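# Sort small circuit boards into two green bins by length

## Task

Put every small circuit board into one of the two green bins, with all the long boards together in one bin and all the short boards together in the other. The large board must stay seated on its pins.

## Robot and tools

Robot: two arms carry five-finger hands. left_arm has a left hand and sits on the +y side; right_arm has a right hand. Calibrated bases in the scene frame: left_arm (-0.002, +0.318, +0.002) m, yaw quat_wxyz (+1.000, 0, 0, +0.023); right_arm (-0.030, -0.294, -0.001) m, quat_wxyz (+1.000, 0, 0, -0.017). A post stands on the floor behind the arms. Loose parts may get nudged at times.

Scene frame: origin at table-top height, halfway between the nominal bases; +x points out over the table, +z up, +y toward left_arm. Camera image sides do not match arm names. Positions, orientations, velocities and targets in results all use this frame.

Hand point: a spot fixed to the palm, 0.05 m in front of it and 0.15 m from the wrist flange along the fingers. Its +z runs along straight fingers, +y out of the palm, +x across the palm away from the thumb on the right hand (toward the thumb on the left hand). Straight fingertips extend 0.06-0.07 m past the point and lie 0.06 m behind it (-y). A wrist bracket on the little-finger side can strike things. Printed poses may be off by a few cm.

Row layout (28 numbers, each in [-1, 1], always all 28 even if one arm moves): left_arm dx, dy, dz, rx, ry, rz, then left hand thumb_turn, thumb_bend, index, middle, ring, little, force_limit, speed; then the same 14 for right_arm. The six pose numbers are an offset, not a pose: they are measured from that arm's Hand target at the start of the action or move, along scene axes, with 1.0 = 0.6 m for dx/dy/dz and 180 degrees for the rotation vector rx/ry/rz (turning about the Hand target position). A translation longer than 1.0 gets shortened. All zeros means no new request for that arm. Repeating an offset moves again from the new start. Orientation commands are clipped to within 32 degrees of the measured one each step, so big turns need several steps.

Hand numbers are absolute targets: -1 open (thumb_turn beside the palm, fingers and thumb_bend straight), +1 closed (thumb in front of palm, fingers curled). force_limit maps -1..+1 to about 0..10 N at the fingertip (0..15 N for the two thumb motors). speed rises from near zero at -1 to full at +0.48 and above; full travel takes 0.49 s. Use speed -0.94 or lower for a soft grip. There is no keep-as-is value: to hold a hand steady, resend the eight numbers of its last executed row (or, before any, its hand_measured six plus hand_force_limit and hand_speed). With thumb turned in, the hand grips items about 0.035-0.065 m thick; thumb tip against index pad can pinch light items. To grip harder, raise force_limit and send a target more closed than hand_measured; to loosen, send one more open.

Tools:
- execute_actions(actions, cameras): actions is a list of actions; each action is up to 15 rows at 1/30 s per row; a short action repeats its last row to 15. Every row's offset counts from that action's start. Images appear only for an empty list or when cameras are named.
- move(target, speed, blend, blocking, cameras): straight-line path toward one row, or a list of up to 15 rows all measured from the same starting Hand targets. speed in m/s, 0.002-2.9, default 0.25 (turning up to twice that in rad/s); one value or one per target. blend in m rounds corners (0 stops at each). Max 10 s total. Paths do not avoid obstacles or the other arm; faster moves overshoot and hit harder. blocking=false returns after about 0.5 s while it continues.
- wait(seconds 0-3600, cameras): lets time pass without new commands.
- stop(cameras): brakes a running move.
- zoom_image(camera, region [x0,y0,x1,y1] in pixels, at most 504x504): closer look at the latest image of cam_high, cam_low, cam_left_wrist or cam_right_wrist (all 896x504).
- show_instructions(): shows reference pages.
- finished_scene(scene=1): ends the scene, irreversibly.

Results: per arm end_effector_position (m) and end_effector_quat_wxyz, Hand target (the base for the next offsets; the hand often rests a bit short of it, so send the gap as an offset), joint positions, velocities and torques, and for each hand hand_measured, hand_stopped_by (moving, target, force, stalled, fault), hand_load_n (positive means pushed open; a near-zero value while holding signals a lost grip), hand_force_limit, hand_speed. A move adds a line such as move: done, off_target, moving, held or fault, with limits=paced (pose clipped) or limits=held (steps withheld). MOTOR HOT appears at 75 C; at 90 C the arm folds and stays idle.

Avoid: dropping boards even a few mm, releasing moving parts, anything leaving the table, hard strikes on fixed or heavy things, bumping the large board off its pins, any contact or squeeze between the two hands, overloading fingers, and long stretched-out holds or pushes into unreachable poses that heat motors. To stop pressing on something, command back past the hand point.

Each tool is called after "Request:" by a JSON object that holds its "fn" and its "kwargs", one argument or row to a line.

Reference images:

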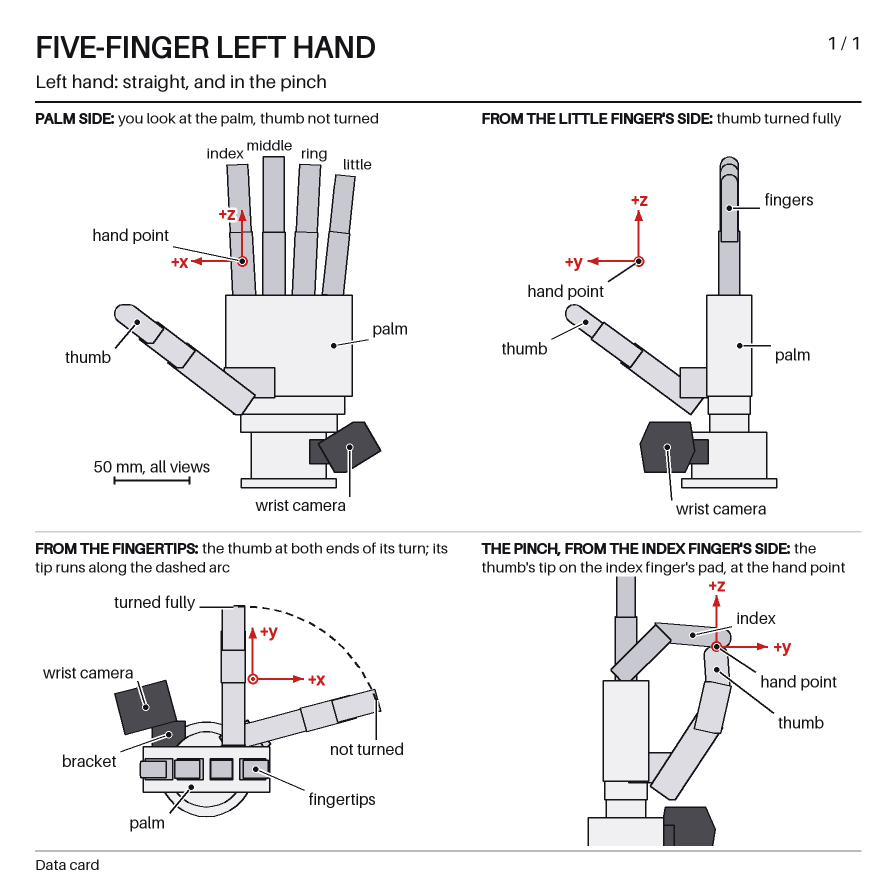

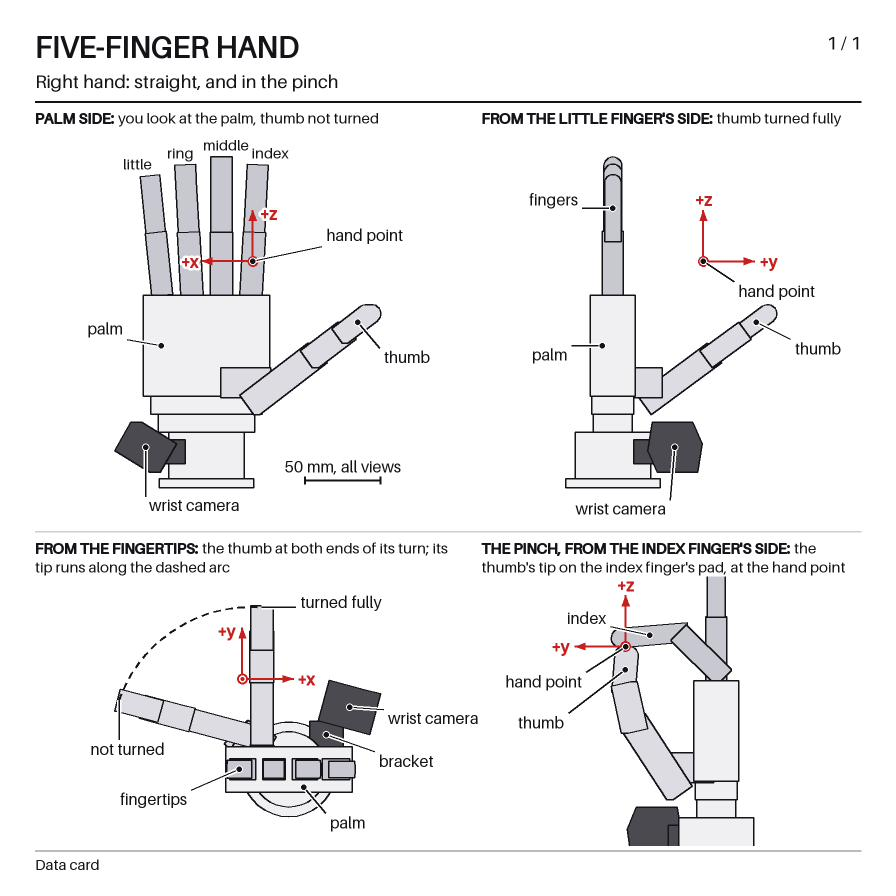

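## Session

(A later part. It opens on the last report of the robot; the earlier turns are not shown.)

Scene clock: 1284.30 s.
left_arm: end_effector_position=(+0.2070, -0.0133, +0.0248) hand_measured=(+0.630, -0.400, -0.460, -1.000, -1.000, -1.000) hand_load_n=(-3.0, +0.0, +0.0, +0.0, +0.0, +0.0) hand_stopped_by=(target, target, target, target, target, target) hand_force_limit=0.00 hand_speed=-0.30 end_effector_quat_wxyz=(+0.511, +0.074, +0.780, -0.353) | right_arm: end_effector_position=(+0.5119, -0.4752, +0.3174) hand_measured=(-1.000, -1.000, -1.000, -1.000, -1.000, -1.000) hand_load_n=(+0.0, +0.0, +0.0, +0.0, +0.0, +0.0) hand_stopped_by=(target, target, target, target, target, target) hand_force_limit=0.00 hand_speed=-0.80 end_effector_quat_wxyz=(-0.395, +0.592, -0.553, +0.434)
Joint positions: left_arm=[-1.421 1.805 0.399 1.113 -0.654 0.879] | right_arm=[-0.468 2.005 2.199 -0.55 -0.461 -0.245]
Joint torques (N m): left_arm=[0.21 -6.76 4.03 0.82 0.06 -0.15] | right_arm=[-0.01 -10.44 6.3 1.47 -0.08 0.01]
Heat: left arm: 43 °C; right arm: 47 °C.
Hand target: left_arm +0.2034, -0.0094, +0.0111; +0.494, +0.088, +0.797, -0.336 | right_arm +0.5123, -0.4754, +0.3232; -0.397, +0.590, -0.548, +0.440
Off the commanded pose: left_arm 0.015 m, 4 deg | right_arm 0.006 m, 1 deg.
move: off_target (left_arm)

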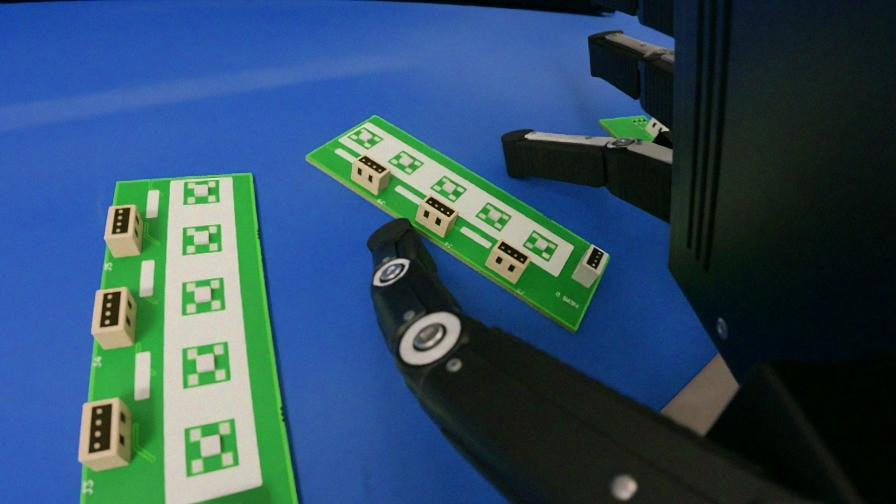

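Request:
{"fn": "move", "kwargs": {
  "target": [0,-0.003,0.013,0,0,0,0.63,-0.4,-0.46,-1,-1,-1,0,-0.3,0,0,0,0,0,0,-1,-1,-1,-1,-1,-1,0,-0.8],
  "speed": 0.05,
  "cameras": ["cam_left_wrist"]
}}

Scene clock: 1292.20 s.
left_arm: end_effector_position=(+0.2066, -0.0130, +0.0262) hand_measured=(+0.630, -0.400, -0.460, -1.000, -1.000, -1.000) hand_load_n=(+0.0, +0.0, +0.0, +0.0, +0.0, +0.0) hand_stopped_by=(target, target, target, target, target, target) hand_force_limit=0.00 hand_speed=-0.30 end_effector_quat_wxyz=(+0.507, +0.079, +0.786, -0.345) | right_arm: end_effector_position=(+0.5119, -0.4752, +0.3174) hand_measured=(-1.000, -1.000, -1.000, -1.000, -1.000, -1.000) hand_load_n=(-0.5, +0.0, +0.0, +0.0, +0.0, +0.0) hand_stopped_by=(target, target, target, target, target, target) hand_force_limit=0.00 hand_speed=-0.80 end_effector_quat_wxyz=(-0.395, +0.592, -0.553, +0.434)
Joint positions: left_arm=[-1.421 1.775 0.414 1.044 -0.653 0.875] | right_arm=[-0.468 2.005 2.199 -0.55 -0.461 -0.245]
Joint torques (N m): left_arm=[0.1 -7.39 4.33 0.97 0.02 -0.11] | right_arm=[-0.01 -10.4 6.3 1.46 -0.09 0.01]
Heat: left arm: 42 °C; right arm: 47 °C.
Hand target: left_arm +0.2034, -0.0112, +0.0188; +0.493, +0.088, +0.798, -0.336 | right_arm +0.5123, -0.4754, +0.3232; -0.397, +0.590, -0.548, +0.440
Off the commanded pose: left_arm 0.008 m, 2 deg | right_arm 0.006 m, 1 deg.
move: done

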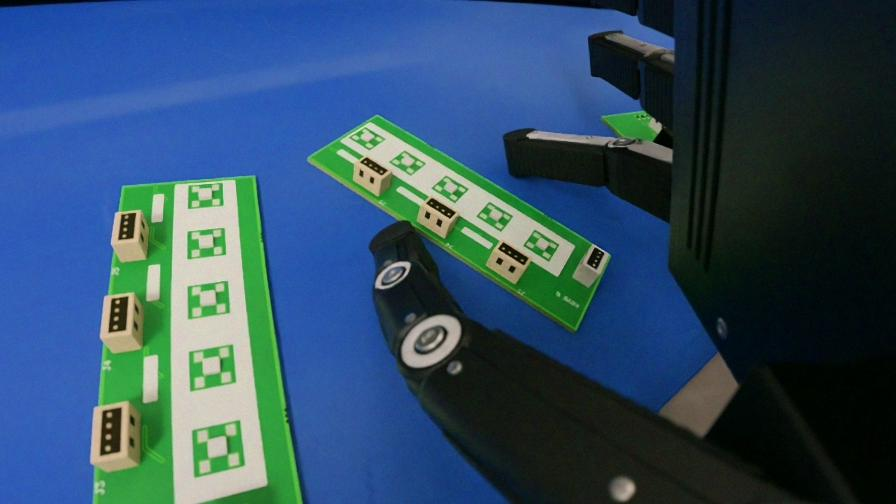

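Request:
{"fn": "move", "kwargs": {
  "target": [0,0,0,0,0,0,0.63,-0.4,-0.2,-1,-1,-1,0,-0.6,0,0,0,0,0,0,-1,-1,-1,-1,-1,-1,0,-0.8],
  "speed": 0.05,
  "cameras": ["cam_left_wrist"]
}}

Scene clock: 1299.03 s.
left_arm: end_effector_position=(+0.2059, -0.0174, +0.0282) hand_measured=(+0.630, -0.400, -0.200, -1.000, -1.000, -1.000) hand_load_n=(+0.0, +0.0, +1.5, +0.0, +0.0, +0.0) hand_stopped_by=(target, target, target, target, target, target) hand_force_limit=0.00 hand_speed=-0.60 end_effector_quat_wxyz=(+0.504, +0.079, +0.785, -0.352) | right_arm: end_effector_position=(+0.5119, -0.4752, +0.3174) hand_measured=(-1.000, -1.000, -1.000, -1.000, -1.000, -1.000) hand_load_n=(+0.0, +0.0, +0.0, +0.0, +0.0, +0.0) hand_stopped_by=(target, target, target, target, target, target) hand_force_limit=0.00 hand_speed=-0.80 end_effector_quat_wxyz=(-0.395, +0.592, -0.553, +0.434)
Joint positions: left_arm=[-1.421 1.775 0.422 1.043 -0.642 0.873] | right_arm=[-0.468 2.005 2.199 -0.55 -0.461 -0.245]
Joint torques (N m): left_arm=[0.12 -7.43 3.77 0.95 -0.07 -0.09] | right_arm=[0.01 -10.44 6.35 1.47 -0.11 0.03]
Heat: left arm: 41 °C; right arm: 47 °C.
Hand target: left_arm +0.2034, -0.0111, +0.0188; +0.493, +0.088, +0.798, -0.336 | right_arm +0.5123, -0.4754, +0.3232; -0.397, +0.590, -0.548, +0.440
Off the commanded pose: left_arm 0.012 m, 3 deg | right_arm 0.006 m, 1 deg.
move: done

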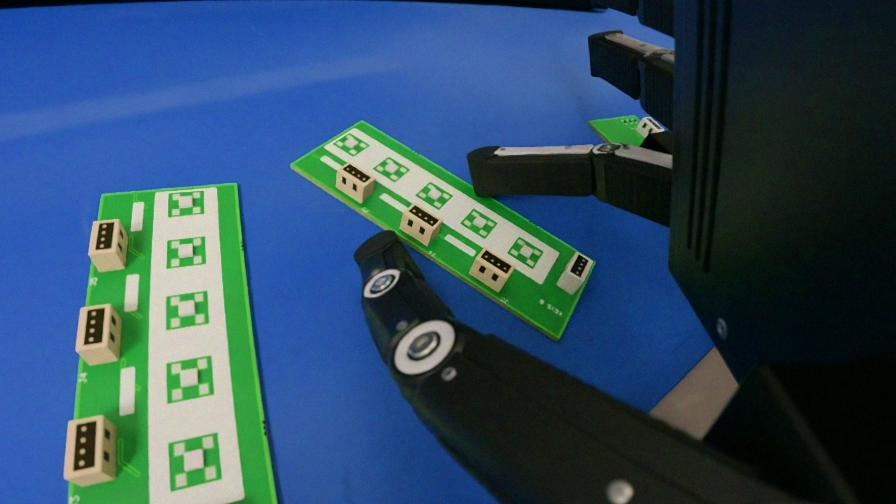

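Request:
{"fn": "move", "kwargs": {
  "target": [0,0,0,0,0,0,0.63,-0.4,0.0,-1,-1,-1,0,-0.7,0,0,0,0,0,0,-1,-1,-1,-1,-1,-1,0,-0.8],
  "speed": 0.05,
  "cameras": ["cam_left_wrist"]
}}

Scene clock: 1307.57 s.
left_arm: end_effector_position=(+0.2060, -0.0175, +0.0290) hand_measured=(+0.630, -0.400, +0.000, -1.000, -1.000, -1.000) hand_load_n=(+0.0, +0.0, +1.0, +0.0, +0.0, +0.0) hand_stopped_by=(target, target, target, target, target, target) hand_force_limit=0.00 hand_speed=-0.70 end_effector_quat_wxyz=(+0.504, +0.079, +0.784, -0.352) | right_arm: end_effector_position=(+0.5119, -0.4752, +0.3174) hand_measured=(-1.000, -1.000, -1.000, -1.000, -1.000, -1.000) hand_load_n=(+0.0, +0.0, +0.0, +0.0, -0.5, +0.0) hand_stopped_by=(target, target, target, target, target, target) hand_force_limit=0.00 hand_speed=-0.80 end_effector_quat_wxyz=(-0.395, +0.592, -0.553, +0.434)
Joint positions: left_arm=[-1.421 1.772 0.422 1.042 -0.642 0.873] | right_arm=[-0.468 2.005 2.199 -0.55 -0.461 -0.245]
Joint torques (N m): left_arm=[0.12 -7.27 3.79 0.95 -0.07 -0.09] | right_arm=[0.03 -10.43 6.32 1.45 -0.11 0.02]
Heat: left arm: 40 °C; right arm: 47 °C.
Hand target: left_arm +0.2034, -0.0111, +0.0189; +0.494, +0.088, +0.798, -0.336 | right_arm +0.5123, -0.4754, +0.3232; -0.397, +0.590, -0.548, +0.440
Off the commanded pose: left_arm 0.012 m, 3 deg | right_arm 0.006 m, 1 deg.
move: done

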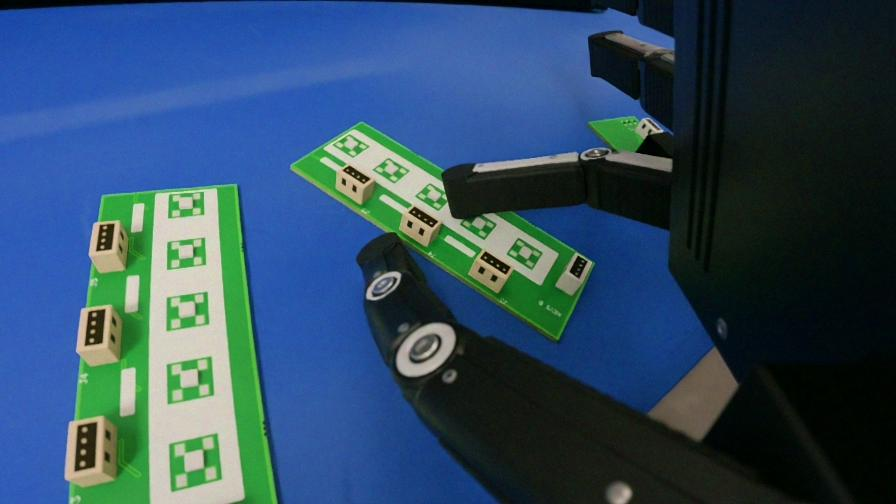

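Request:
{"fn": "move", "kwargs": {
  "target": [
    [0,0,0.05,0,0,0,0.63,-0.4,0.0,-1,-1,-1,0,-0.3,0,0,0,0,0,0,-1,-1,-1,-1,-1,-1,0,-0.8],
    [0,0,0.07,0.0352,-0.1073,0.0006,0.6,-0.44,-0.28,-1,-1,-1,0,-0.3,0,0,0,0,0,0,-1,-1,-1,-1,-1,-1,0,-0.8]
  ],
  "speed": 0.1,
  "cameras": ["cam_left_wrist", "cam_high"]
}}

Scene clock: 1398.90 s.
left_arm: end_effector_position=(+0.2055, -0.0171, +0.0738) hand_measured=(+0.600, -0.440, -0.280, -1.000, -1.000, -1.000) hand_load_n=(+0.0, +0.0, +0.0, +0.0, +0.0, +0.0) hand_stopped_by=(target, target, target, target, target, target) hand_force_limit=0.00 hand_speed=-0.30 end_effector_quat_wxyz=(+0.618, +0.155, +0.716, -0.287) | right_arm: end_effector_position=(+0.5119, -0.4752, +0.3174) hand_measured=(-1.000, -1.000, -1.000, -1.000, -1.000, -1.000) hand_load_n=(+0.0, +0.0, -0.5, +0.0, -0.5, +0.0) hand_stopped_by=(target, target, target, target, target, target) hand_force_limit=0.00 hand_speed=-0.80 end_effector_quat_wxyz=(-0.395, +0.592, -0.553, +0.434)
Joint positions: left_arm=[-1.529 1.863 0.43 1.326 -0.833 1.269] | right_arm=[-0.468 2.005 2.199 -0.55 -0.461 -0.245]
Joint torques (N m): left_arm=[-0.64 -4.34 2.32 1.51 -0.15 0.14] | right_arm=[-0.02 -10.45 6.31 1.46 -0.1 0.03]
Heat: left arm: 38 °C; right arm: 47 °C.
Hand target: left_arm +0.2034, -0.0111, +0.0609; +0.615, +0.169, +0.721, -0.271 | right_arm +0.5123, -0.4754, +0.3232; -0.397, +0.590, -0.548, +0.440
Off the commanded pose: left_arm 0.014 m, 3 deg | right_arm 0.006 m, 1 deg.
move: off_target (left_arm); target 2's new numbers were sent with left_arm's hand 0.014 m and 2 deg from that target
Images, in order (width x height): cam_high 896x504, cam_left_wrist 896x504.

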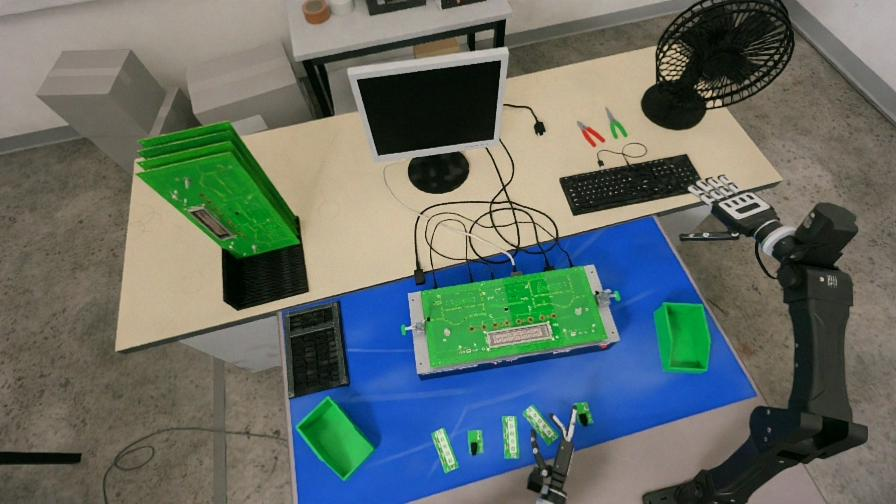

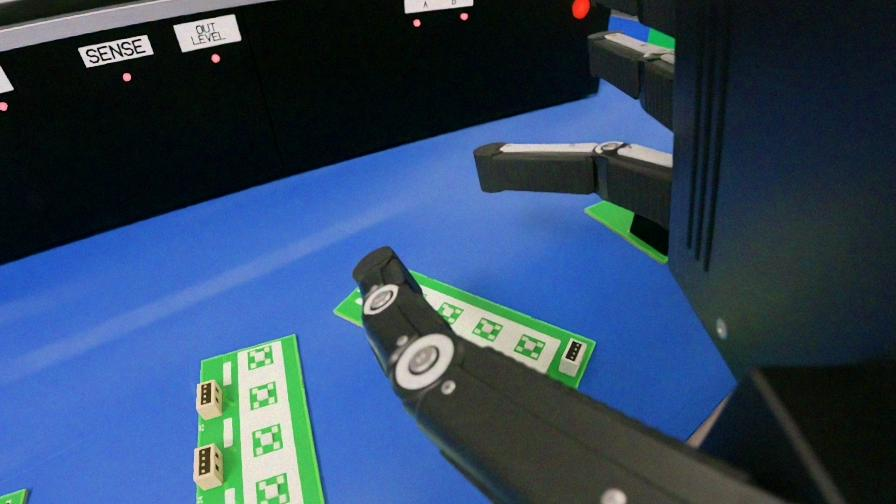

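Request:
{"fn": "move", "kwargs": {
  "target": [-0.0155,-0.0067,-0.048,0.0196,0.0019,-0.0004,0.6,-0.44,-0.28,-1,-1,-1,0,-0.3,0,0,0,0,0,0,-1,-1,-1,-1,-1,-1,0,-0.8],
  "speed": 0.08,
  "cameras": ["cam_left_wrist"]
}}

Scene clock: 1426.50 s.
left_arm: end_effector_position=(+0.1955, -0.0143, +0.0394) hand_measured=(+0.600, -0.440, -0.280, -1.000, -1.000, -1.000) hand_load_n=(+0.5, +0.0, +0.0, +0.0, +0.0, +0.0) hand_stopped_by=(target, target, target, target, target, target) hand_force_limit=0.00 hand_speed=-0.30 end_effector_quat_wxyz=(+0.608, +0.186, +0.729, -0.254) | right_arm: end_effector_position=(+0.5119, -0.4752, +0.3174) hand_measured=(-1.000, -1.000, -1.000, -1.000, -1.000, -1.000) hand_load_n=(+0.0, +0.0, +0.0, +0.0, +0.0, -0.5) hand_stopped_by=(target, target, target, target, target, target) hand_force_limit=0.00 hand_speed=-0.80 end_effector_quat_wxyz=(-0.395, +0.592, -0.553, +0.434)
Joint positions: left_arm=[-1.566 1.984 0.437 1.344 -0.866 1.269] | right_arm=[-0.468 2.005 2.199 -0.55 -0.461 -0.245]
Joint torques (N m): left_arm=[-0.53 -4.77 3.67 1.5 -0.2 -0.01] | right_arm=[0.02 -10.36 6.34 1.46 -0.1 0]
Heat: left arm: 41 °C; right arm: 47 °C.
Hand target: left_arm +0.1941, -0.0152, +0.0320; +0.607, +0.188, +0.731, -0.250 | right_arm +0.5123, -0.4754, +0.3232; -0.397, +0.590, -0.548, +0.440
Off the commanded pose: left_arm 0.007 m, 1 deg | right_arm 0.006 m, 1 deg.
move: done

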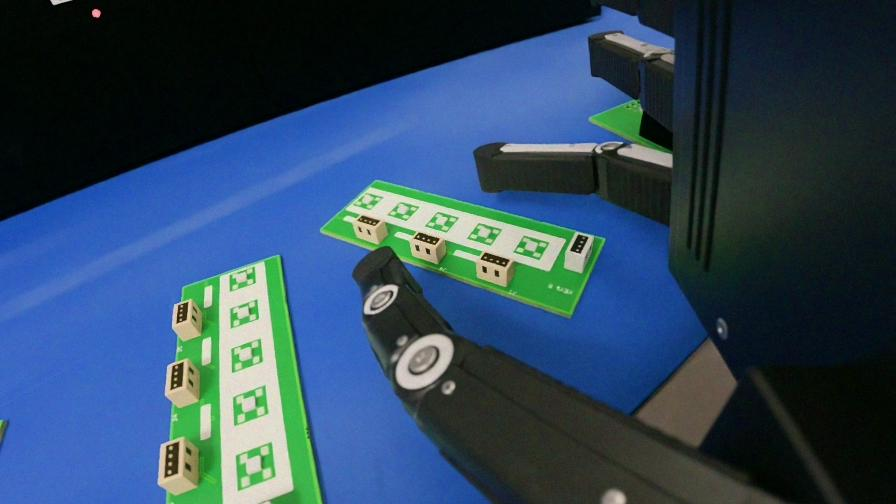

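Request:
{"fn": "move", "kwargs": {
  "target": [0.0069,-0.0139,-0.006,0,0,0,0.6,-0.44,-0.28,-1,-1,-1,0,-0.3,0,0,0,0,0,0,-1,-1,-1,-1,-1,-1,0,-0.8],
  "speed": 0.08,
  "cameras": ["cam_left_wrist"]
}}

Scene clock: 1465.20 s.
left_arm: end_effector_position=(+0.1960, -0.0229, +0.0368) hand_measured=(+0.600, -0.440, -0.280, -1.000, -1.000, -1.000) hand_load_n=(+0.0, +0.0, +0.0, -0.5, +0.0, +0.0) hand_stopped_by=(target, target, target, target, target, target) hand_force_limit=0.00 hand_speed=-0.30 end_effector_quat_wxyz=(+0.609, +0.184, +0.728, -0.255) | right_arm: end_effector_position=(+0.5119, -0.4752, +0.3174) hand_measured=(-1.000, -1.000, -1.000, -1.000, -1.000, -1.000) hand_load_n=(+0.0, +0.0, +0.0, +0.0, +0.0, +0.0) hand_stopped_by=(target, target, target, target, target, target) hand_force_limit=0.00 hand_speed=-0.80 end_effector_quat_wxyz=(-0.395, +0.592, -0.553, +0.434)
Joint positions: left_arm=[-1.566 2.016 0.471 1.346 -0.866 1.269] | right_arm=[-0.468 2.005 2.199 -0.55 -0.461 -0.245]
Joint torques (N m): left_arm=[0.83 -4.92 3.77 1.49 -0.08 0.03] | right_arm=[-0.01 -10.35 6.24 1.45 -0.11 0.03]
Heat: left arm: 42 °C; right arm: 47 °C.
Hand target: left_arm +0.1983, -0.0234, +0.0284; +0.607, +0.188, +0.731, -0.250 | right_arm +0.5123, -0.4754, +0.3232; -0.397, +0.590, -0.548, +0.440
Off the commanded pose: left_arm 0.009 m, 1 deg | right_arm 0.006 m, 1 deg.
move: done

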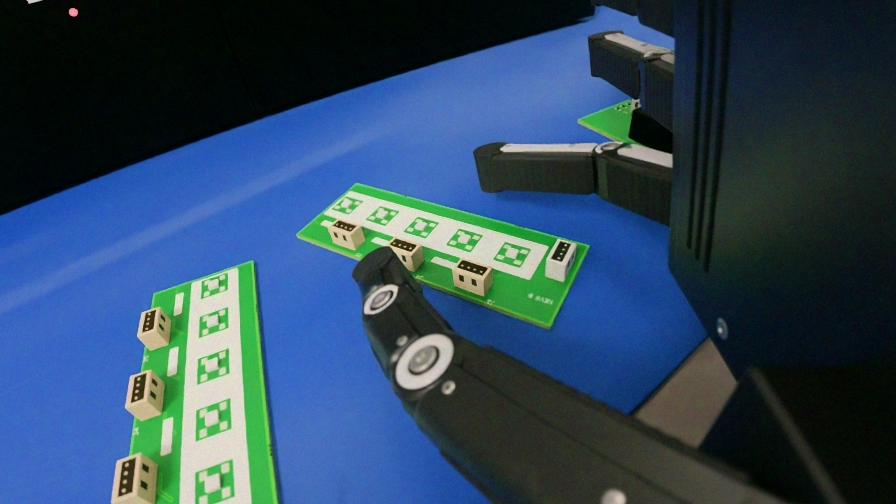

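Request:
{"fn": "move", "kwargs": {
  "target": [-0.001,0.004,-0.011,0,0,0,0.6,-0.44,-0.28,-1,-1,-1,0,-0.3,0,0,0,0,0,0,-1,-1,-1,-1,-1,-1,0,-0.8],
  "speed": 0.08,
  "cameras": ["cam_left_wrist"]
}}

Scene clock: 1480.00 s.
left_arm: end_effector_position=(+0.1960, -0.0232, +0.0320) hand_measured=(+0.600, -0.440, -0.280, -1.000, -1.000, -1.000) hand_load_n=(+0.0, +0.0, +0.0, +0.0, +0.0, +0.0) hand_stopped_by=(target, target, target, target, target, target) hand_force_limit=0.00 hand_speed=-0.30 end_effector_quat_wxyz=(+0.610, +0.182, +0.727, -0.258) | right_arm: end_effector_position=(+0.5119, -0.4752, +0.3174) hand_measured=(-1.000, -1.000, -1.000, -1.000, -1.000, -1.000) hand_load_n=(-0.5, +0.0, +0.0, +0.0, -0.5, +0.0) hand_stopped_by=(target, target, target, target, target, target) hand_force_limit=0.00 hand_speed=-0.80 end_effector_quat_wxyz=(-0.395, +0.592, -0.553, +0.434)
Joint positions: left_arm=[-1.566 2.049 0.471 1.387 -0.866 1.269] | right_arm=[-0.468 2.005 2.199 -0.55 -0.461 -0.245]
Joint torques (N m): left_arm=[0.59 -4.98 2.93 1.5 -0.08 0.04] | right_arm=[-0.03 -10.45 6.34 1.47 -0.1 0.02]
Heat: left arm: 42 °C; right arm: 47 °C.
Hand target: left_arm +0.1977, -0.0211, +0.0218; +0.607, +0.188, +0.731, -0.250 | right_arm +0.5123, -0.4754, +0.3232; -0.397, +0.590, -0.548, +0.440
Off the commanded pose: left_arm 0.011 m, 1 deg | right_arm 0.006 m, 1 deg.
move: off_target (left_arm)

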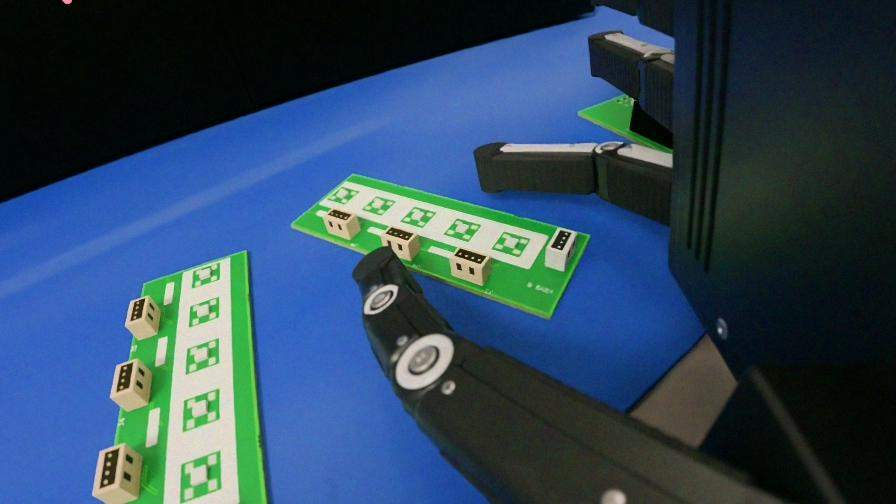

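Request:
{"fn": "move", "kwargs": {
  "target": [0,0.002,-0.010,0,0,0,0.6,-0.44,-0.28,-1,-1,-1,0,-0.3,0,0,0,0,0,0,-1,-1,-1,-1,-1,-1,0,-0.8],
  "speed": 0.08,
  "cameras": ["cam_left_wrist"]
}}

Scene clock: 1489.20 s.
left_arm: end_effector_position=(+0.1960, -0.0230, +0.0267) hand_measured=(+0.600, -0.440, -0.280, -1.000, -1.000, -1.000) hand_load_n=(+0.0, +0.0, +0.0, -0.5, +0.0, +0.0) hand_stopped_by=(target, target, target, target, target, target) hand_force_limit=0.00 hand_speed=-0.30 end_effector_quat_wxyz=(+0.610, +0.181, +0.726, -0.259) | right_arm: end_effector_position=(+0.5119, -0.4752, +0.3174) hand_measured=(-1.000, -1.000, -1.000, -1.000, -1.000, -1.000) hand_load_n=(+0.0, +0.0, +0.0, +0.0, +0.0, +0.0) hand_stopped_by=(target, target, target, target, target, target) hand_force_limit=0.00 hand_speed=-0.80 end_effector_quat_wxyz=(-0.395, +0.592, -0.553, +0.434)
Joint positions: left_arm=[-1.566 2.081 0.471 1.422 -0.866 1.269] | right_arm=[-0.468 2.005 2.199 -0.55 -0.461 -0.245]
Joint torques (N m): left_arm=[0.64 -5.05 2.62 1.49 -0.08 0.03] | right_arm=[0.01 -10.41 6.27 1.44 -0.07 0.02]
Heat: left arm: 42 °C; right arm: 47 °C.
Hand target: left_arm +0.1977, -0.0198, +0.0158; +0.607, +0.188, +0.731, -0.250 | right_arm +0.5123, -0.4754, +0.3232; -0.397, +0.590, -0.548, +0.440
Off the commanded pose: left_arm 0.011 m, 1 deg | right_arm 0.006 m, 1 deg.
move: off_target (left_arm)

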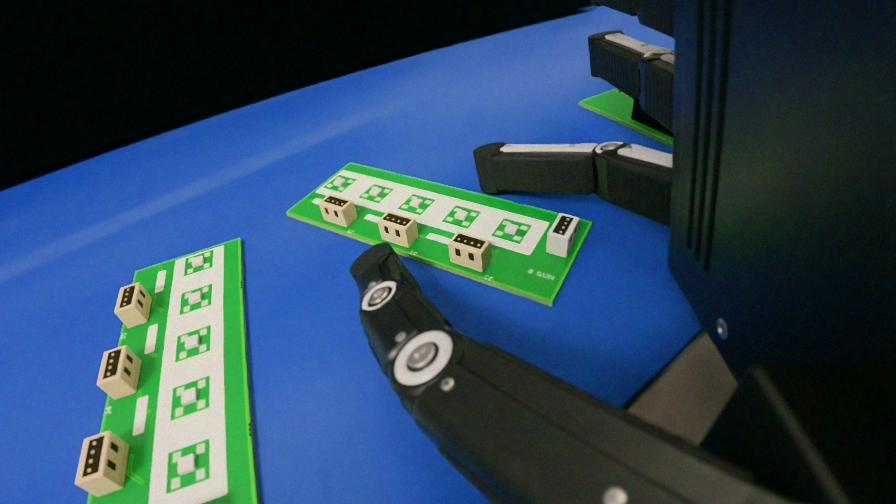

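Request:
{"fn": "move", "kwargs": {
  "target": [0,0.0,-0.007,0,0,0,0.6,-0.44,-0.28,-1,-1,-1,0,-0.3,0,0,0,0,0,0,-1,-1,-1,-1,-1,-1,0,-0.8],
  "speed": 0.08,
  "cameras": ["cam_left_wrist"]
}}

Scene clock: 1503.00 s.
left_arm: end_effector_position=(+0.1961, -0.0234, +0.0253) hand_measured=(+0.600, -0.440, -0.280, -1.000, -1.000, -1.000) hand_load_n=(-0.5, +0.5, -1.0, +0.0, +0.0, +0.0) hand_stopped_by=(target, target, target, target, target, target) hand_force_limit=0.00 hand_speed=-0.30 end_effector_quat_wxyz=(+0.612, +0.176, +0.724, -0.264) | right_arm: end_effector_position=(+0.5119, -0.4752, +0.3174) hand_measured=(-1.000, -1.000, -1.000, -1.000, -1.000, -1.000) hand_load_n=(-0.5, +0.0, +0.0, +0.0, +0.0, +0.0) hand_stopped_by=(target, target, target, target, target, target) hand_force_limit=0.00 hand_speed=-0.80 end_effector_quat_wxyz=(-0.395, +0.592, -0.553, +0.434)
Joint positions: left_arm=[-1.566 2.101 0.471 1.456 -0.867 1.269] | right_arm=[-0.468 2.005 2.199 -0.55 -0.461 -0.245]
Joint torques (N m): left_arm=[0.62 -4.82 2.63 1.37 -0.05 0.03] | right_arm=[-0.03 -10.43 6.39 1.45 -0.08 0.03]
Heat: left arm: 42 °C; right arm: 47 °C.
Hand target: left_arm +0.1977, -0.0199, +0.0117; +0.607, +0.188, +0.731, -0.250 | right_arm +0.5123, -0.4754, +0.3232; -0.397, +0.590, -0.548, +0.440
Off the commanded pose: left_arm 0.014 m, 2 deg | right_arm 0.006 m, 1 deg.
move: off_target (left_arm)

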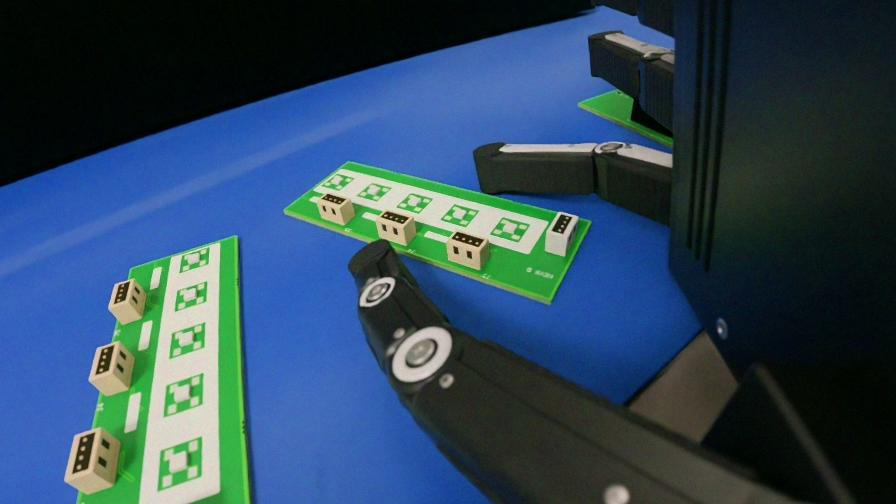

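Request:
{"fn": "move", "kwargs": {
  "target": [0,0.0,0,0,0,0,0.6,-0.44,-0.14,-1,-1,-1,0,-0.8,0,0,0,0,0,0,-1,-1,-1,-1,-1,-1,0,-0.8],
  "speed": 0.08,
  "cameras": ["cam_left_wrist"]
}}

Scene clock: 1511.47 s.
left_arm: end_effector_position=(+0.1961, -0.0237, +0.0259) hand_measured=(+0.600, -0.440, -0.140, -1.000, -1.000, -1.000) hand_load_n=(+0.0, +0.5, +1.0, +0.0, +0.0, +0.0) hand_stopped_by=(target, target, target, target, target, target) hand_force_limit=0.00 hand_speed=-0.80 end_effector_quat_wxyz=(+0.612, +0.175, +0.724, -0.265) | right_arm: end_effector_position=(+0.5119, -0.4752, +0.3174) hand_measured=(-1.000, -1.000, -1.000, -1.000, -1.000, -1.000) hand_load_n=(+0.0, +0.0, +0.0, +0.0, +0.0, +0.0) hand_stopped_by=(target, target, target, target, target, target) hand_force_limit=0.00 hand_speed=-0.80 end_effector_quat_wxyz=(-0.395, +0.592, -0.553, +0.434)
Joint positions: left_arm=[-1.566 2.101 0.471 1.46 -0.867 1.269] | right_arm=[-0.468 2.005 2.199 -0.55 -0.461 -0.245]
Joint torques (N m): left_arm=[0.59 -4.86 2.63 1.35 -0.06 0.03] | right_arm=[-0.01 -10.39 6.31 1.45 -0.1 0.03]
Heat: left arm: 42 °C; right arm: 47 °C.
Hand target: left_arm +0.1977, -0.0198, +0.0117; +0.607, +0.188, +0.731, -0.250 | right_arm +0.5123, -0.4754, +0.3232; -0.397, +0.590, -0.548, +0.440
Off the commanded pose: left_arm 0.015 m, 2 deg | right_arm 0.006 m, 1 deg.
move: done

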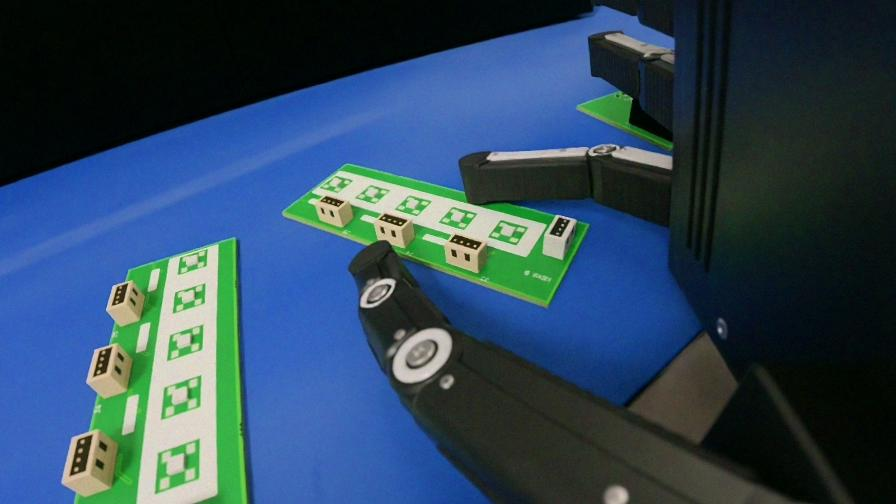

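Request:
{"fn": "move", "kwargs": {
  "target": [0,0.0,0,0,0,0,0.6,-0.44,-0.04,-1,-1,-1,0,-0.8,0,0,0,0,0,0,-1,-1,-1,-1,-1,-1,0,-0.8],
  "speed": 0.08,
  "cameras": ["cam_left_wrist"]
}}

Scene clock: 1519.77 s.
left_arm: end_effector_position=(+0.1961, -0.0238, +0.0260) hand_measured=(+0.600, -0.440, -0.040, -1.000, -1.000, -1.000) hand_load_n=(+0.0, +0.5, +0.0, +0.0, +0.0, +0.0) hand_stopped_by=(target, target, target, target, target, target) hand_force_limit=0.00 hand_speed=-0.80 end_effector_quat_wxyz=(+0.612, +0.175, +0.724, -0.265) | right_arm: end_effector_position=(+0.5119, -0.4752, +0.3174) hand_measured=(-1.000, -1.000, -1.000, -1.000, -1.000, -1.000) hand_load_n=(+0.0, +0.0, +0.0, +0.0, +0.0, +0.0) hand_stopped_by=(target, target, target, target, target, target) hand_force_limit=0.00 hand_speed=-0.80 end_effector_quat_wxyz=(-0.395, +0.592, -0.553, +0.434)
Joint positions: left_arm=[-1.566 2.101 0.471 1.461 -0.867 1.269] | right_arm=[-0.468 2.005 2.199 -0.55 -0.461 -0.245]
Joint torques (N m): left_arm=[0.59 -4.82 2.62 1.34 -0.05 0.05] | right_arm=[-0.02 -10.37 6.26 1.46 -0.09 0.03]
Heat: left arm: 42 °C; right arm: 47 °C.
Hand target: left_arm +0.1977, -0.0199, +0.0117; +0.607, +0.187, +0.731, -0.250 | right_arm +0.5123, -0.4754, +0.3232; -0.397, +0.590, -0.548, +0.440
Off the commanded pose: left_arm 0.015 m, 2 deg | right_arm 0.006 m, 1 deg.
move: done

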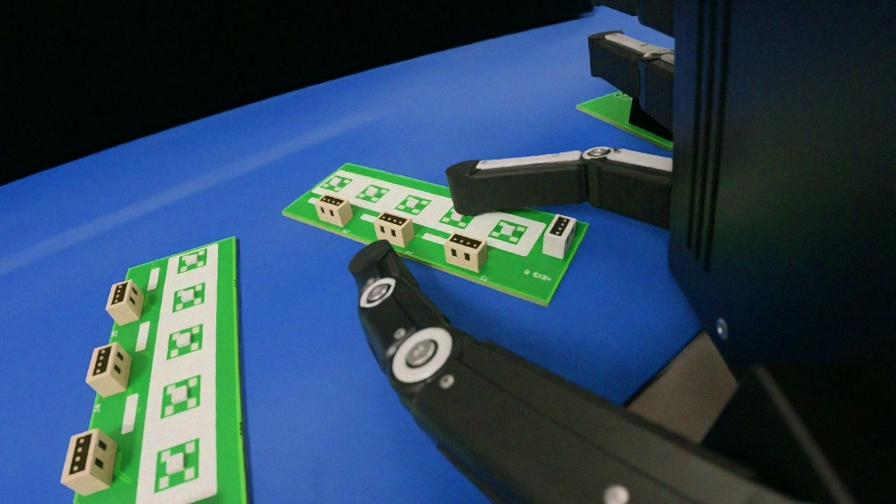

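Request:
{"fn": "move", "kwargs": {
  "target": [
    [0,0,0.042,0,0,0,0.6,-0.44,-0.04,-1,-1,-1,0,-0.3,0,0,0,0,0,0,-1,-1,-1,-1,-1,-1,0,-0.8],
    [0.012,-0.0008,0.042,0.0074,0.0037,0,0.68,-0.44,-0.32,-1,-1,-1,0,-0.3,0,0,0,0,0,0,-1,-1,-1,-1,-1,-1,0,-0.8],
    [0.012,-0.0008,0.01,0.0074,0.0037,0,0.68,-0.44,-0.32,-1,-1,-1,0,-0.3,0,0,0,0,0,0,-1,-1,-1,-1,-1,-1,0,-0.8]
  ],
  "speed": 0.08,
  "cameras": ["cam_left_wrist"]
}}

Scene clock: 1565.00 s.
left_arm: end_effector_position=(+0.2039, -0.0199, +0.0277) hand_measured=(+0.680, -0.440, -0.320, -1.000, -1.000, -1.000) hand_load_n=(+0.5, +0.0, -0.5, +0.0, +0.0, +0.0) hand_stopped_by=(target, target, target, target, target, target) hand_force_limit=0.00 hand_speed=-0.30 end_effector_quat_wxyz=(+0.605, +0.188, +0.733, -0.247) | right_arm: end_effector_position=(+0.5119, -0.4752, +0.3174) hand_measured=(-1.000, -1.000, -1.000, -1.000, -1.000, -1.000) hand_load_n=(+0.0, +0.0, +0.0, +0.0, +0.0, +0.0) hand_stopped_by=(target, target, target, target, target, target) hand_force_limit=0.00 hand_speed=-0.80 end_effector_quat_wxyz=(-0.395, +0.592, -0.553, +0.434)
Joint positions: left_arm=[-1.536 2.042 0.472 1.349 -0.839 1.269] | right_arm=[-0.468 2.005 2.199 -0.55 -0.461 -0.245]
Joint torques (N m): left_arm=[0.49 -4.94 3.51 1.46 -0.06 -0.02] | right_arm=[-0.05 -10.41 6.3 1.47 -0.07 0.03]
Heat: left arm: 42 °C; right arm: 47 °C.
Hand target: left_arm +0.2049, -0.0203, +0.0176; +0.601, +0.193, +0.737, -0.242 | right_arm +0.5123, -0.4754, +0.3232; -0.397, +0.590, -0.548, +0.440
Off the commanded pose: left_arm 0.010 m, 1 deg | right_arm 0.006 m, 1 deg.
move: done

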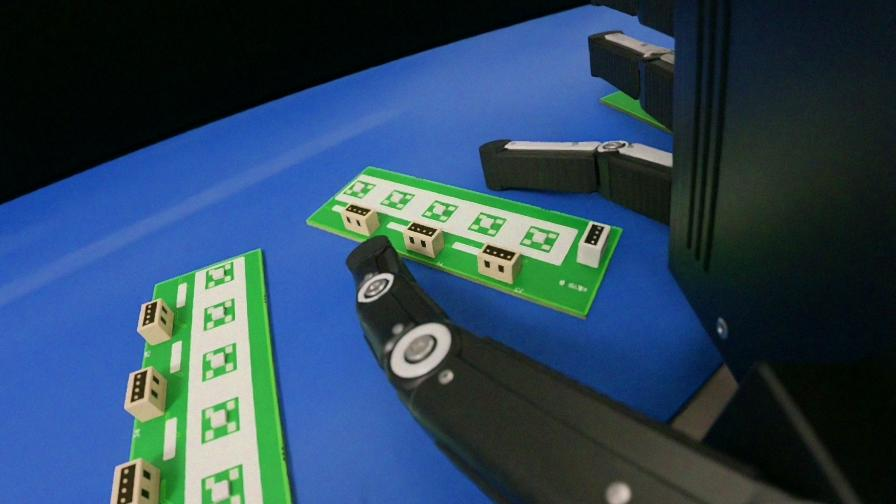

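Request:
{"fn": "move", "kwargs": {
  "target": [0,0.001,-0.012,0,0,0,0.68,-0.44,-0.32,-1,-1,-1,0,-0.3,0,0,0,0,0,0,-1,-1,-1,-1,-1,-1,0,-0.8],
  "speed": 0.08,
  "cameras": ["cam_left_wrist"]
}}

Scene clock: 1601.40 s.
left_arm: end_effector_position=(+0.2045, -0.0204, +0.0258) hand_measured=(+0.680, -0.440, -0.320, -1.000, -1.000, -1.000) hand_load_n=(+0.0, +0.0, -3.0, +0.0, +0.0, +0.0) hand_stopped_by=(target, target, target, target, target, target) hand_force_limit=0.00 hand_speed=-0.30 end_effector_quat_wxyz=(+0.609, +0.179, +0.730, -0.254) | right_arm: end_effector_position=(+0.5119, -0.4752, +0.3174) hand_measured=(-1.000, -1.000, -1.000, -1.000, -1.000, -1.000) hand_load_n=(+0.0, +0.0, +0.0, +0.0, +0.0, +0.0) hand_stopped_by=(target, target, target, target, target, target) hand_force_limit=0.00 hand_speed=-0.80 end_effector_quat_wxyz=(-0.395, +0.592, -0.553, +0.434)
Joint positions: left_arm=[-1.536 2.076 0.472 1.409 -0.845 1.269] | right_arm=[-0.468 2.005 2.199 -0.55 -0.461 -0.245]
Joint torques (N m): left_arm=[0.49 -4.57 3.26 1.3 0.02 0] | right_arm=[0.05 -10.45 6.31 1.47 -0.1 0.03]
Heat: left arm: 43 °C; right arm: 47 °C.
Hand target: left_arm +0.2049, -0.0197, +0.0104; +0.601, +0.193, +0.737, -0.242 | right_arm +0.5123, -0.4754, +0.3232; -0.397, +0.590, -0.548, +0.440
Off the commanded pose: left_arm 0.015 m, 2 deg | right_arm 0.006 m, 1 deg.
move: off_target (left_arm)

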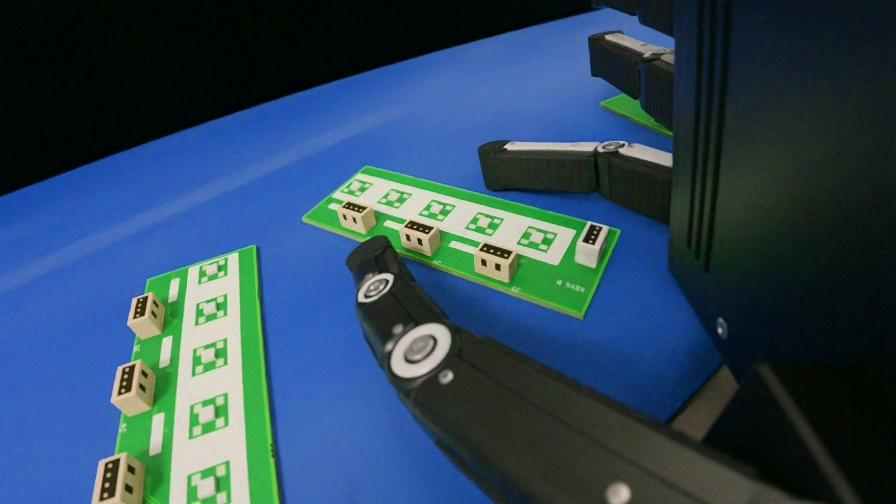

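Request:
{"fn": "move", "kwargs": {
  "target": [0,0.0,0.002,0,0,0,0.68,-0.44,-0.18,-1,-1,-1,0,-0.8,0,0,0,0,0,0,-1,-1,-1,-1,-1,-1,0,-0.8],
  "speed": 0.08,
  "cameras": ["cam_left_wrist"]
}}

Scene clock: 1616.23 s.
left_arm: end_effector_position=(+0.2040, -0.0227, +0.0261) hand_measured=(+0.680, -0.440, -0.180, -1.000, -1.000, -1.000) hand_load_n=(+0.5, +0.0, +0.5, +0.0, +0.0, +0.0) hand_stopped_by=(target, target, target, target, target, target) hand_force_limit=0.00 hand_speed=-0.80 end_effector_quat_wxyz=(+0.608, +0.181, +0.729, -0.258) | right_arm: end_effector_position=(+0.5119, -0.4752, +0.3174) hand_measured=(-1.000, -1.000, -1.000, -1.000, -1.000, -1.000) hand_load_n=(+0.0, +0.0, -0.5, +0.0, +0.0, +0.0) hand_stopped_by=(target, target, target, target, target, target) hand_force_limit=0.00 hand_speed=-0.80 end_effector_quat_wxyz=(-0.395, +0.592, -0.553, +0.434)
Joint positions: left_arm=[-1.536 2.076 0.475 1.409 -0.837 1.269] | right_arm=[-0.468 2.005 2.199 -0.55 -0.461 -0.245]
Joint torques (N m): left_arm=[0.5 -5.16 3.06 1.25 -0.07 -0.01] | right_arm=[0.06 -10.41 6.35 1.46 -0.08 0.01]
Heat: left arm: 41 °C; right arm: 47 °C.
Hand target: left_arm +0.2049, -0.0197, +0.0116; +0.601, +0.193, +0.737, -0.242 | right_arm +0.5123, -0.4754, +0.3232; -0.397, +0.590, -0.548, +0.440
Off the commanded pose: left_arm 0.015 m, 3 deg | right_arm 0.006 m, 1 deg.
move: off_target (left_arm)

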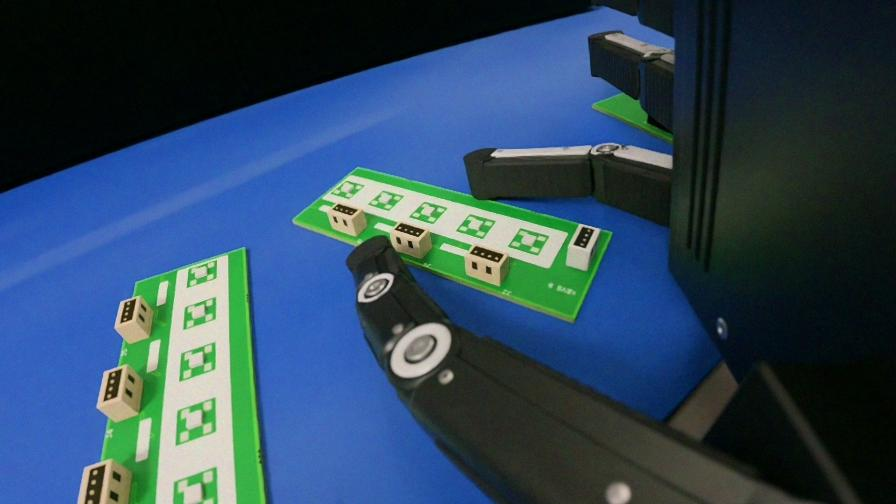

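Request:
{"fn": "move", "kwargs": {
  "target": [0,0.0,0,0,0,0,0.68,-0.44,-0.06,-1,-1,-1,0,-0.8,0,0,0,0,0,0,-1,-1,-1,-1,-1,-1,0,-0.8],
  "speed": 0.08,
  "cameras": ["cam_left_wrist"]
}}

Scene clock: 1629.10 s.
left_arm: end_effector_position=(+0.2037, -0.0233, +0.0261) hand_measured=(+0.680, -0.440, -0.060, -1.000, -1.000, -1.000) hand_load_n=(+0.5, +0.0, +1.0, +0.0, +0.0, +0.0) hand_stopped_by=(target, target, target, target, target, target) hand_force_limit=0.00 hand_speed=-0.80 end_effector_quat_wxyz=(+0.607, +0.181, +0.729, -0.259) | right_arm: end_effector_position=(+0.5119, -0.4752, +0.3174) hand_measured=(-1.000, -1.000, -1.000, -1.000, -1.000, -1.000) hand_load_n=(+0.0, +0.0, +0.0, +0.0, +0.0, +0.0) hand_stopped_by=(target, target, target, target, target, target) hand_force_limit=0.00 hand_speed=-0.80 end_effector_quat_wxyz=(-0.395, +0.592, -0.553, +0.434)
Joint positions: left_arm=[-1.536 2.076 0.475 1.409 -0.834 1.269] | right_arm=[-0.468 2.005 2.199 -0.55 -0.461 -0.245]
Joint torques (N m): left_arm=[0.5 -5.16 3 1.24 -0.09 -0.01] | right_arm=[0.02 -10.45 6.28 1.46 -0.1 0.01]
Heat: left arm: 41 °C; right arm: 47 °C.
Hand target: left_arm +0.2049, -0.0197, +0.0116; +0.601, +0.193, +0.737, -0.242 | right_arm +0.5123, -0.4754, +0.3232; -0.397, +0.590, -0.548, +0.440
Off the commanded pose: left_arm 0.015 m, 3 deg | right_arm 0.006 m, 1 deg.
move: done

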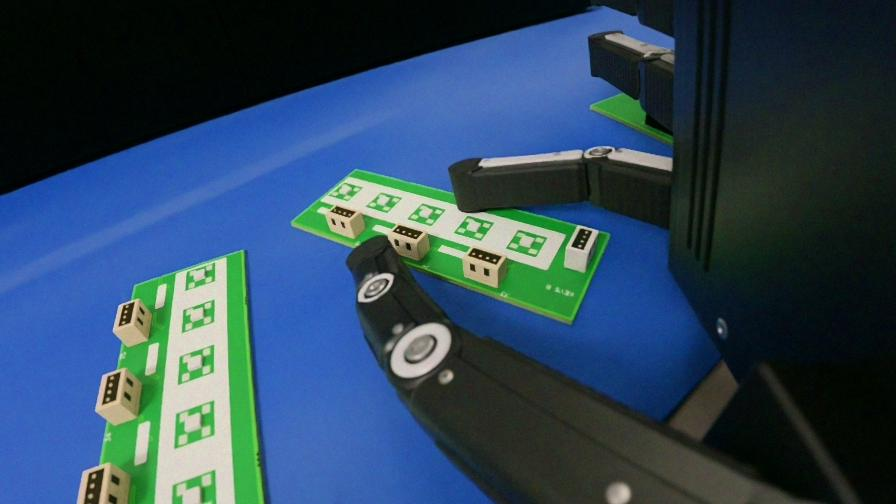

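Request:
{"fn": "move", "kwargs": {
  "target": [
    [0,0,0.05,0,0,0,0.68,-0.44,-0.06,-1,-1,-1,0,-0.3,0,0,0,0,0,0,-1,-1,-1,-1,-1,-1,0,-0.8],
    [0.0085,-0.0113,0.05,-0.0282,0.0401,0.0706,0.62,-0.6,0.2,-1,-1,-1,0,-0.3,0,0,0,0,0,0,-1,-1,-1,-1,-1,-1,0,-0.8],
    [0.0085,-0.0113,0.015,-0.0282,0.0401,0.0706,0.62,-0.6,0.2,-1,-1,-1,0,-0.3,0,0,0,0,0,0,-1,-1,-1,-1,-1,-1,0,-0.8]
  ],
  "speed": 0.08,
  "cameras": ["cam_left_wrist"]
}}

Scene clock: 1802.53 s.
left_arm: end_effector_position=(+0.2074, -0.0301, +0.0315) hand_measured=(+0.620, -0.600, +0.200, -1.000, -1.000, -1.000) hand_load_n=(+0.0, +0.0, +0.0, +0.0, +0.0, +0.0) hand_stopped_by=(target, target, target, target, target, target) hand_force_limit=0.00 hand_speed=-0.30 end_effector_quat_wxyz=(+0.584, +0.068, +0.776, -0.229) | right_arm: end_effector_position=(+0.5119, -0.4752, +0.3174) hand_measured=(-1.000, -1.000, -1.000, -1.000, -1.000, -1.000) hand_load_n=(+0.0, +0.0, +0.0, +0.0, +0.0, -0.5) hand_stopped_by=(target, target, target, target, target, target) hand_force_limit=0.00 hand_speed=-0.80 end_effector_quat_wxyz=(-0.395, +0.592, -0.553, +0.434)
Joint positions: left_arm=[-1.536 1.954 0.667 0.888 -0.992 0.945] | right_arm=[-0.468 2.005 2.199 -0.55 -0.461 -0.245]
Joint torques (N m): left_arm=[0.69 -5.55 4.18 1.39 -0.32 -0.02] | right_arm=[0.01 -10.43 6.27 1.44 -0.1 0.03]
Heat: left arm: 39 °C; right arm: 47 °C.
Hand target: left_arm +0.2100, -0.0264, +0.0206; +0.584, +0.068, +0.779, -0.218 | right_arm +0.5123, -0.4754, +0.3232; -0.397, +0.590, -0.548, +0.440
Off the commanded pose: left_arm 0.012 m, 1 deg | right_arm 0.006 m, 1 deg.
move: off_target (left_arm)

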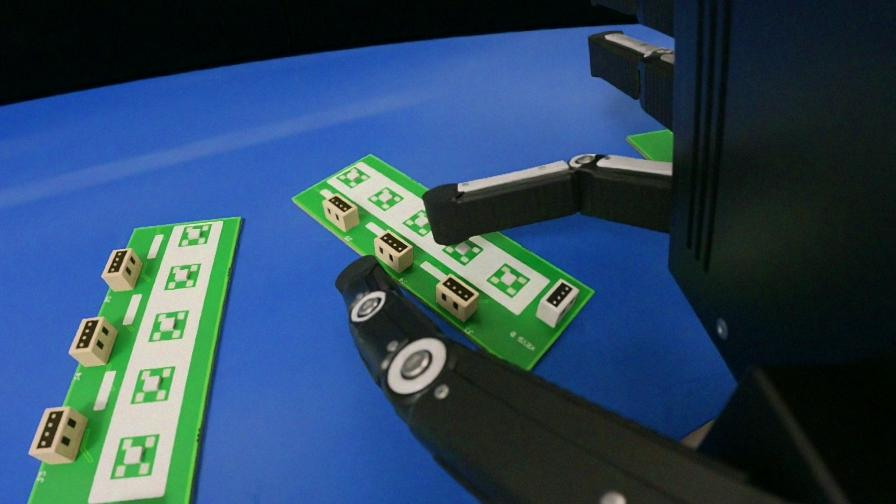

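Request:
{"fn": "move", "kwargs": {
  "target": [0.009,0.0043,-0.006,0,0,0,0.62,-0.6,0.2,-1,-1,-1,0,-0.3,0,0,0,0,0,0,-1,-1,-1,-1,-1,-1,0,-0.8],
  "speed": 0.08,
  "cameras": ["cam_left_wrist"]
}}

Scene clock: 1825.00 s.
left_arm: end_effector_position=(+0.2144, -0.0294, +0.0316) hand_measured=(+0.620, -0.600, +0.200, -1.000, -1.000, -1.000) hand_load_n=(+0.0, +0.0, +0.0, +0.0, +0.0, +0.0) hand_stopped_by=(target, target, target, target, target, target) hand_force_limit=0.00 hand_speed=-0.30 end_effector_quat_wxyz=(+0.587, +0.055, +0.773, -0.234) | right_arm: end_effector_position=(+0.5119, -0.4752, +0.3174) hand_measured=(-1.000, -1.000, -1.000, -1.000, -1.000, -1.000) hand_load_n=(+0.0, +0.0, +0.0, -0.5, +0.0, +0.0) hand_stopped_by=(target, target, target, target, target, target) hand_force_limit=0.00 hand_speed=-0.80 end_effector_quat_wxyz=(-0.395, +0.592, -0.553, +0.434)
Joint positions: left_arm=[-1.516 1.965 0.667 0.923 -0.989 0.945] | right_arm=[-0.468 2.005 2.199 -0.55 -0.461 -0.245]
Joint torques (N m): left_arm=[0.51 -5.53 3.25 1.39 -0.16 0.13] | right_arm=[0.06 -10.37 6.31 1.45 -0.1 0.01]
Heat: left arm: 39 °C; right arm: 47 °C.
Hand target: left_arm +0.2154, -0.0239, +0.0171; +0.584, +0.068, +0.779, -0.219 | right_arm +0.5123, -0.4754, +0.3232; -0.397, +0.590, -0.548, +0.440
Off the commanded pose: left_arm 0.016 m, 2 deg | right_arm 0.006 m, 1 deg.
move: off_target (left_arm)

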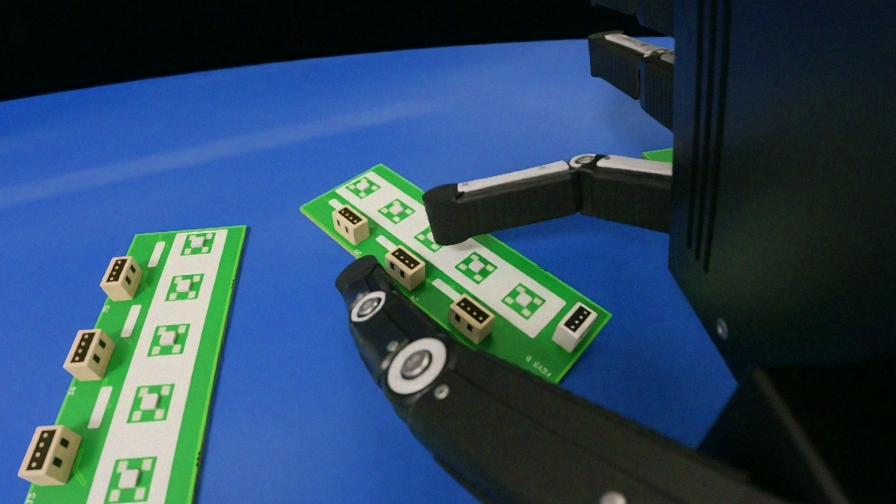

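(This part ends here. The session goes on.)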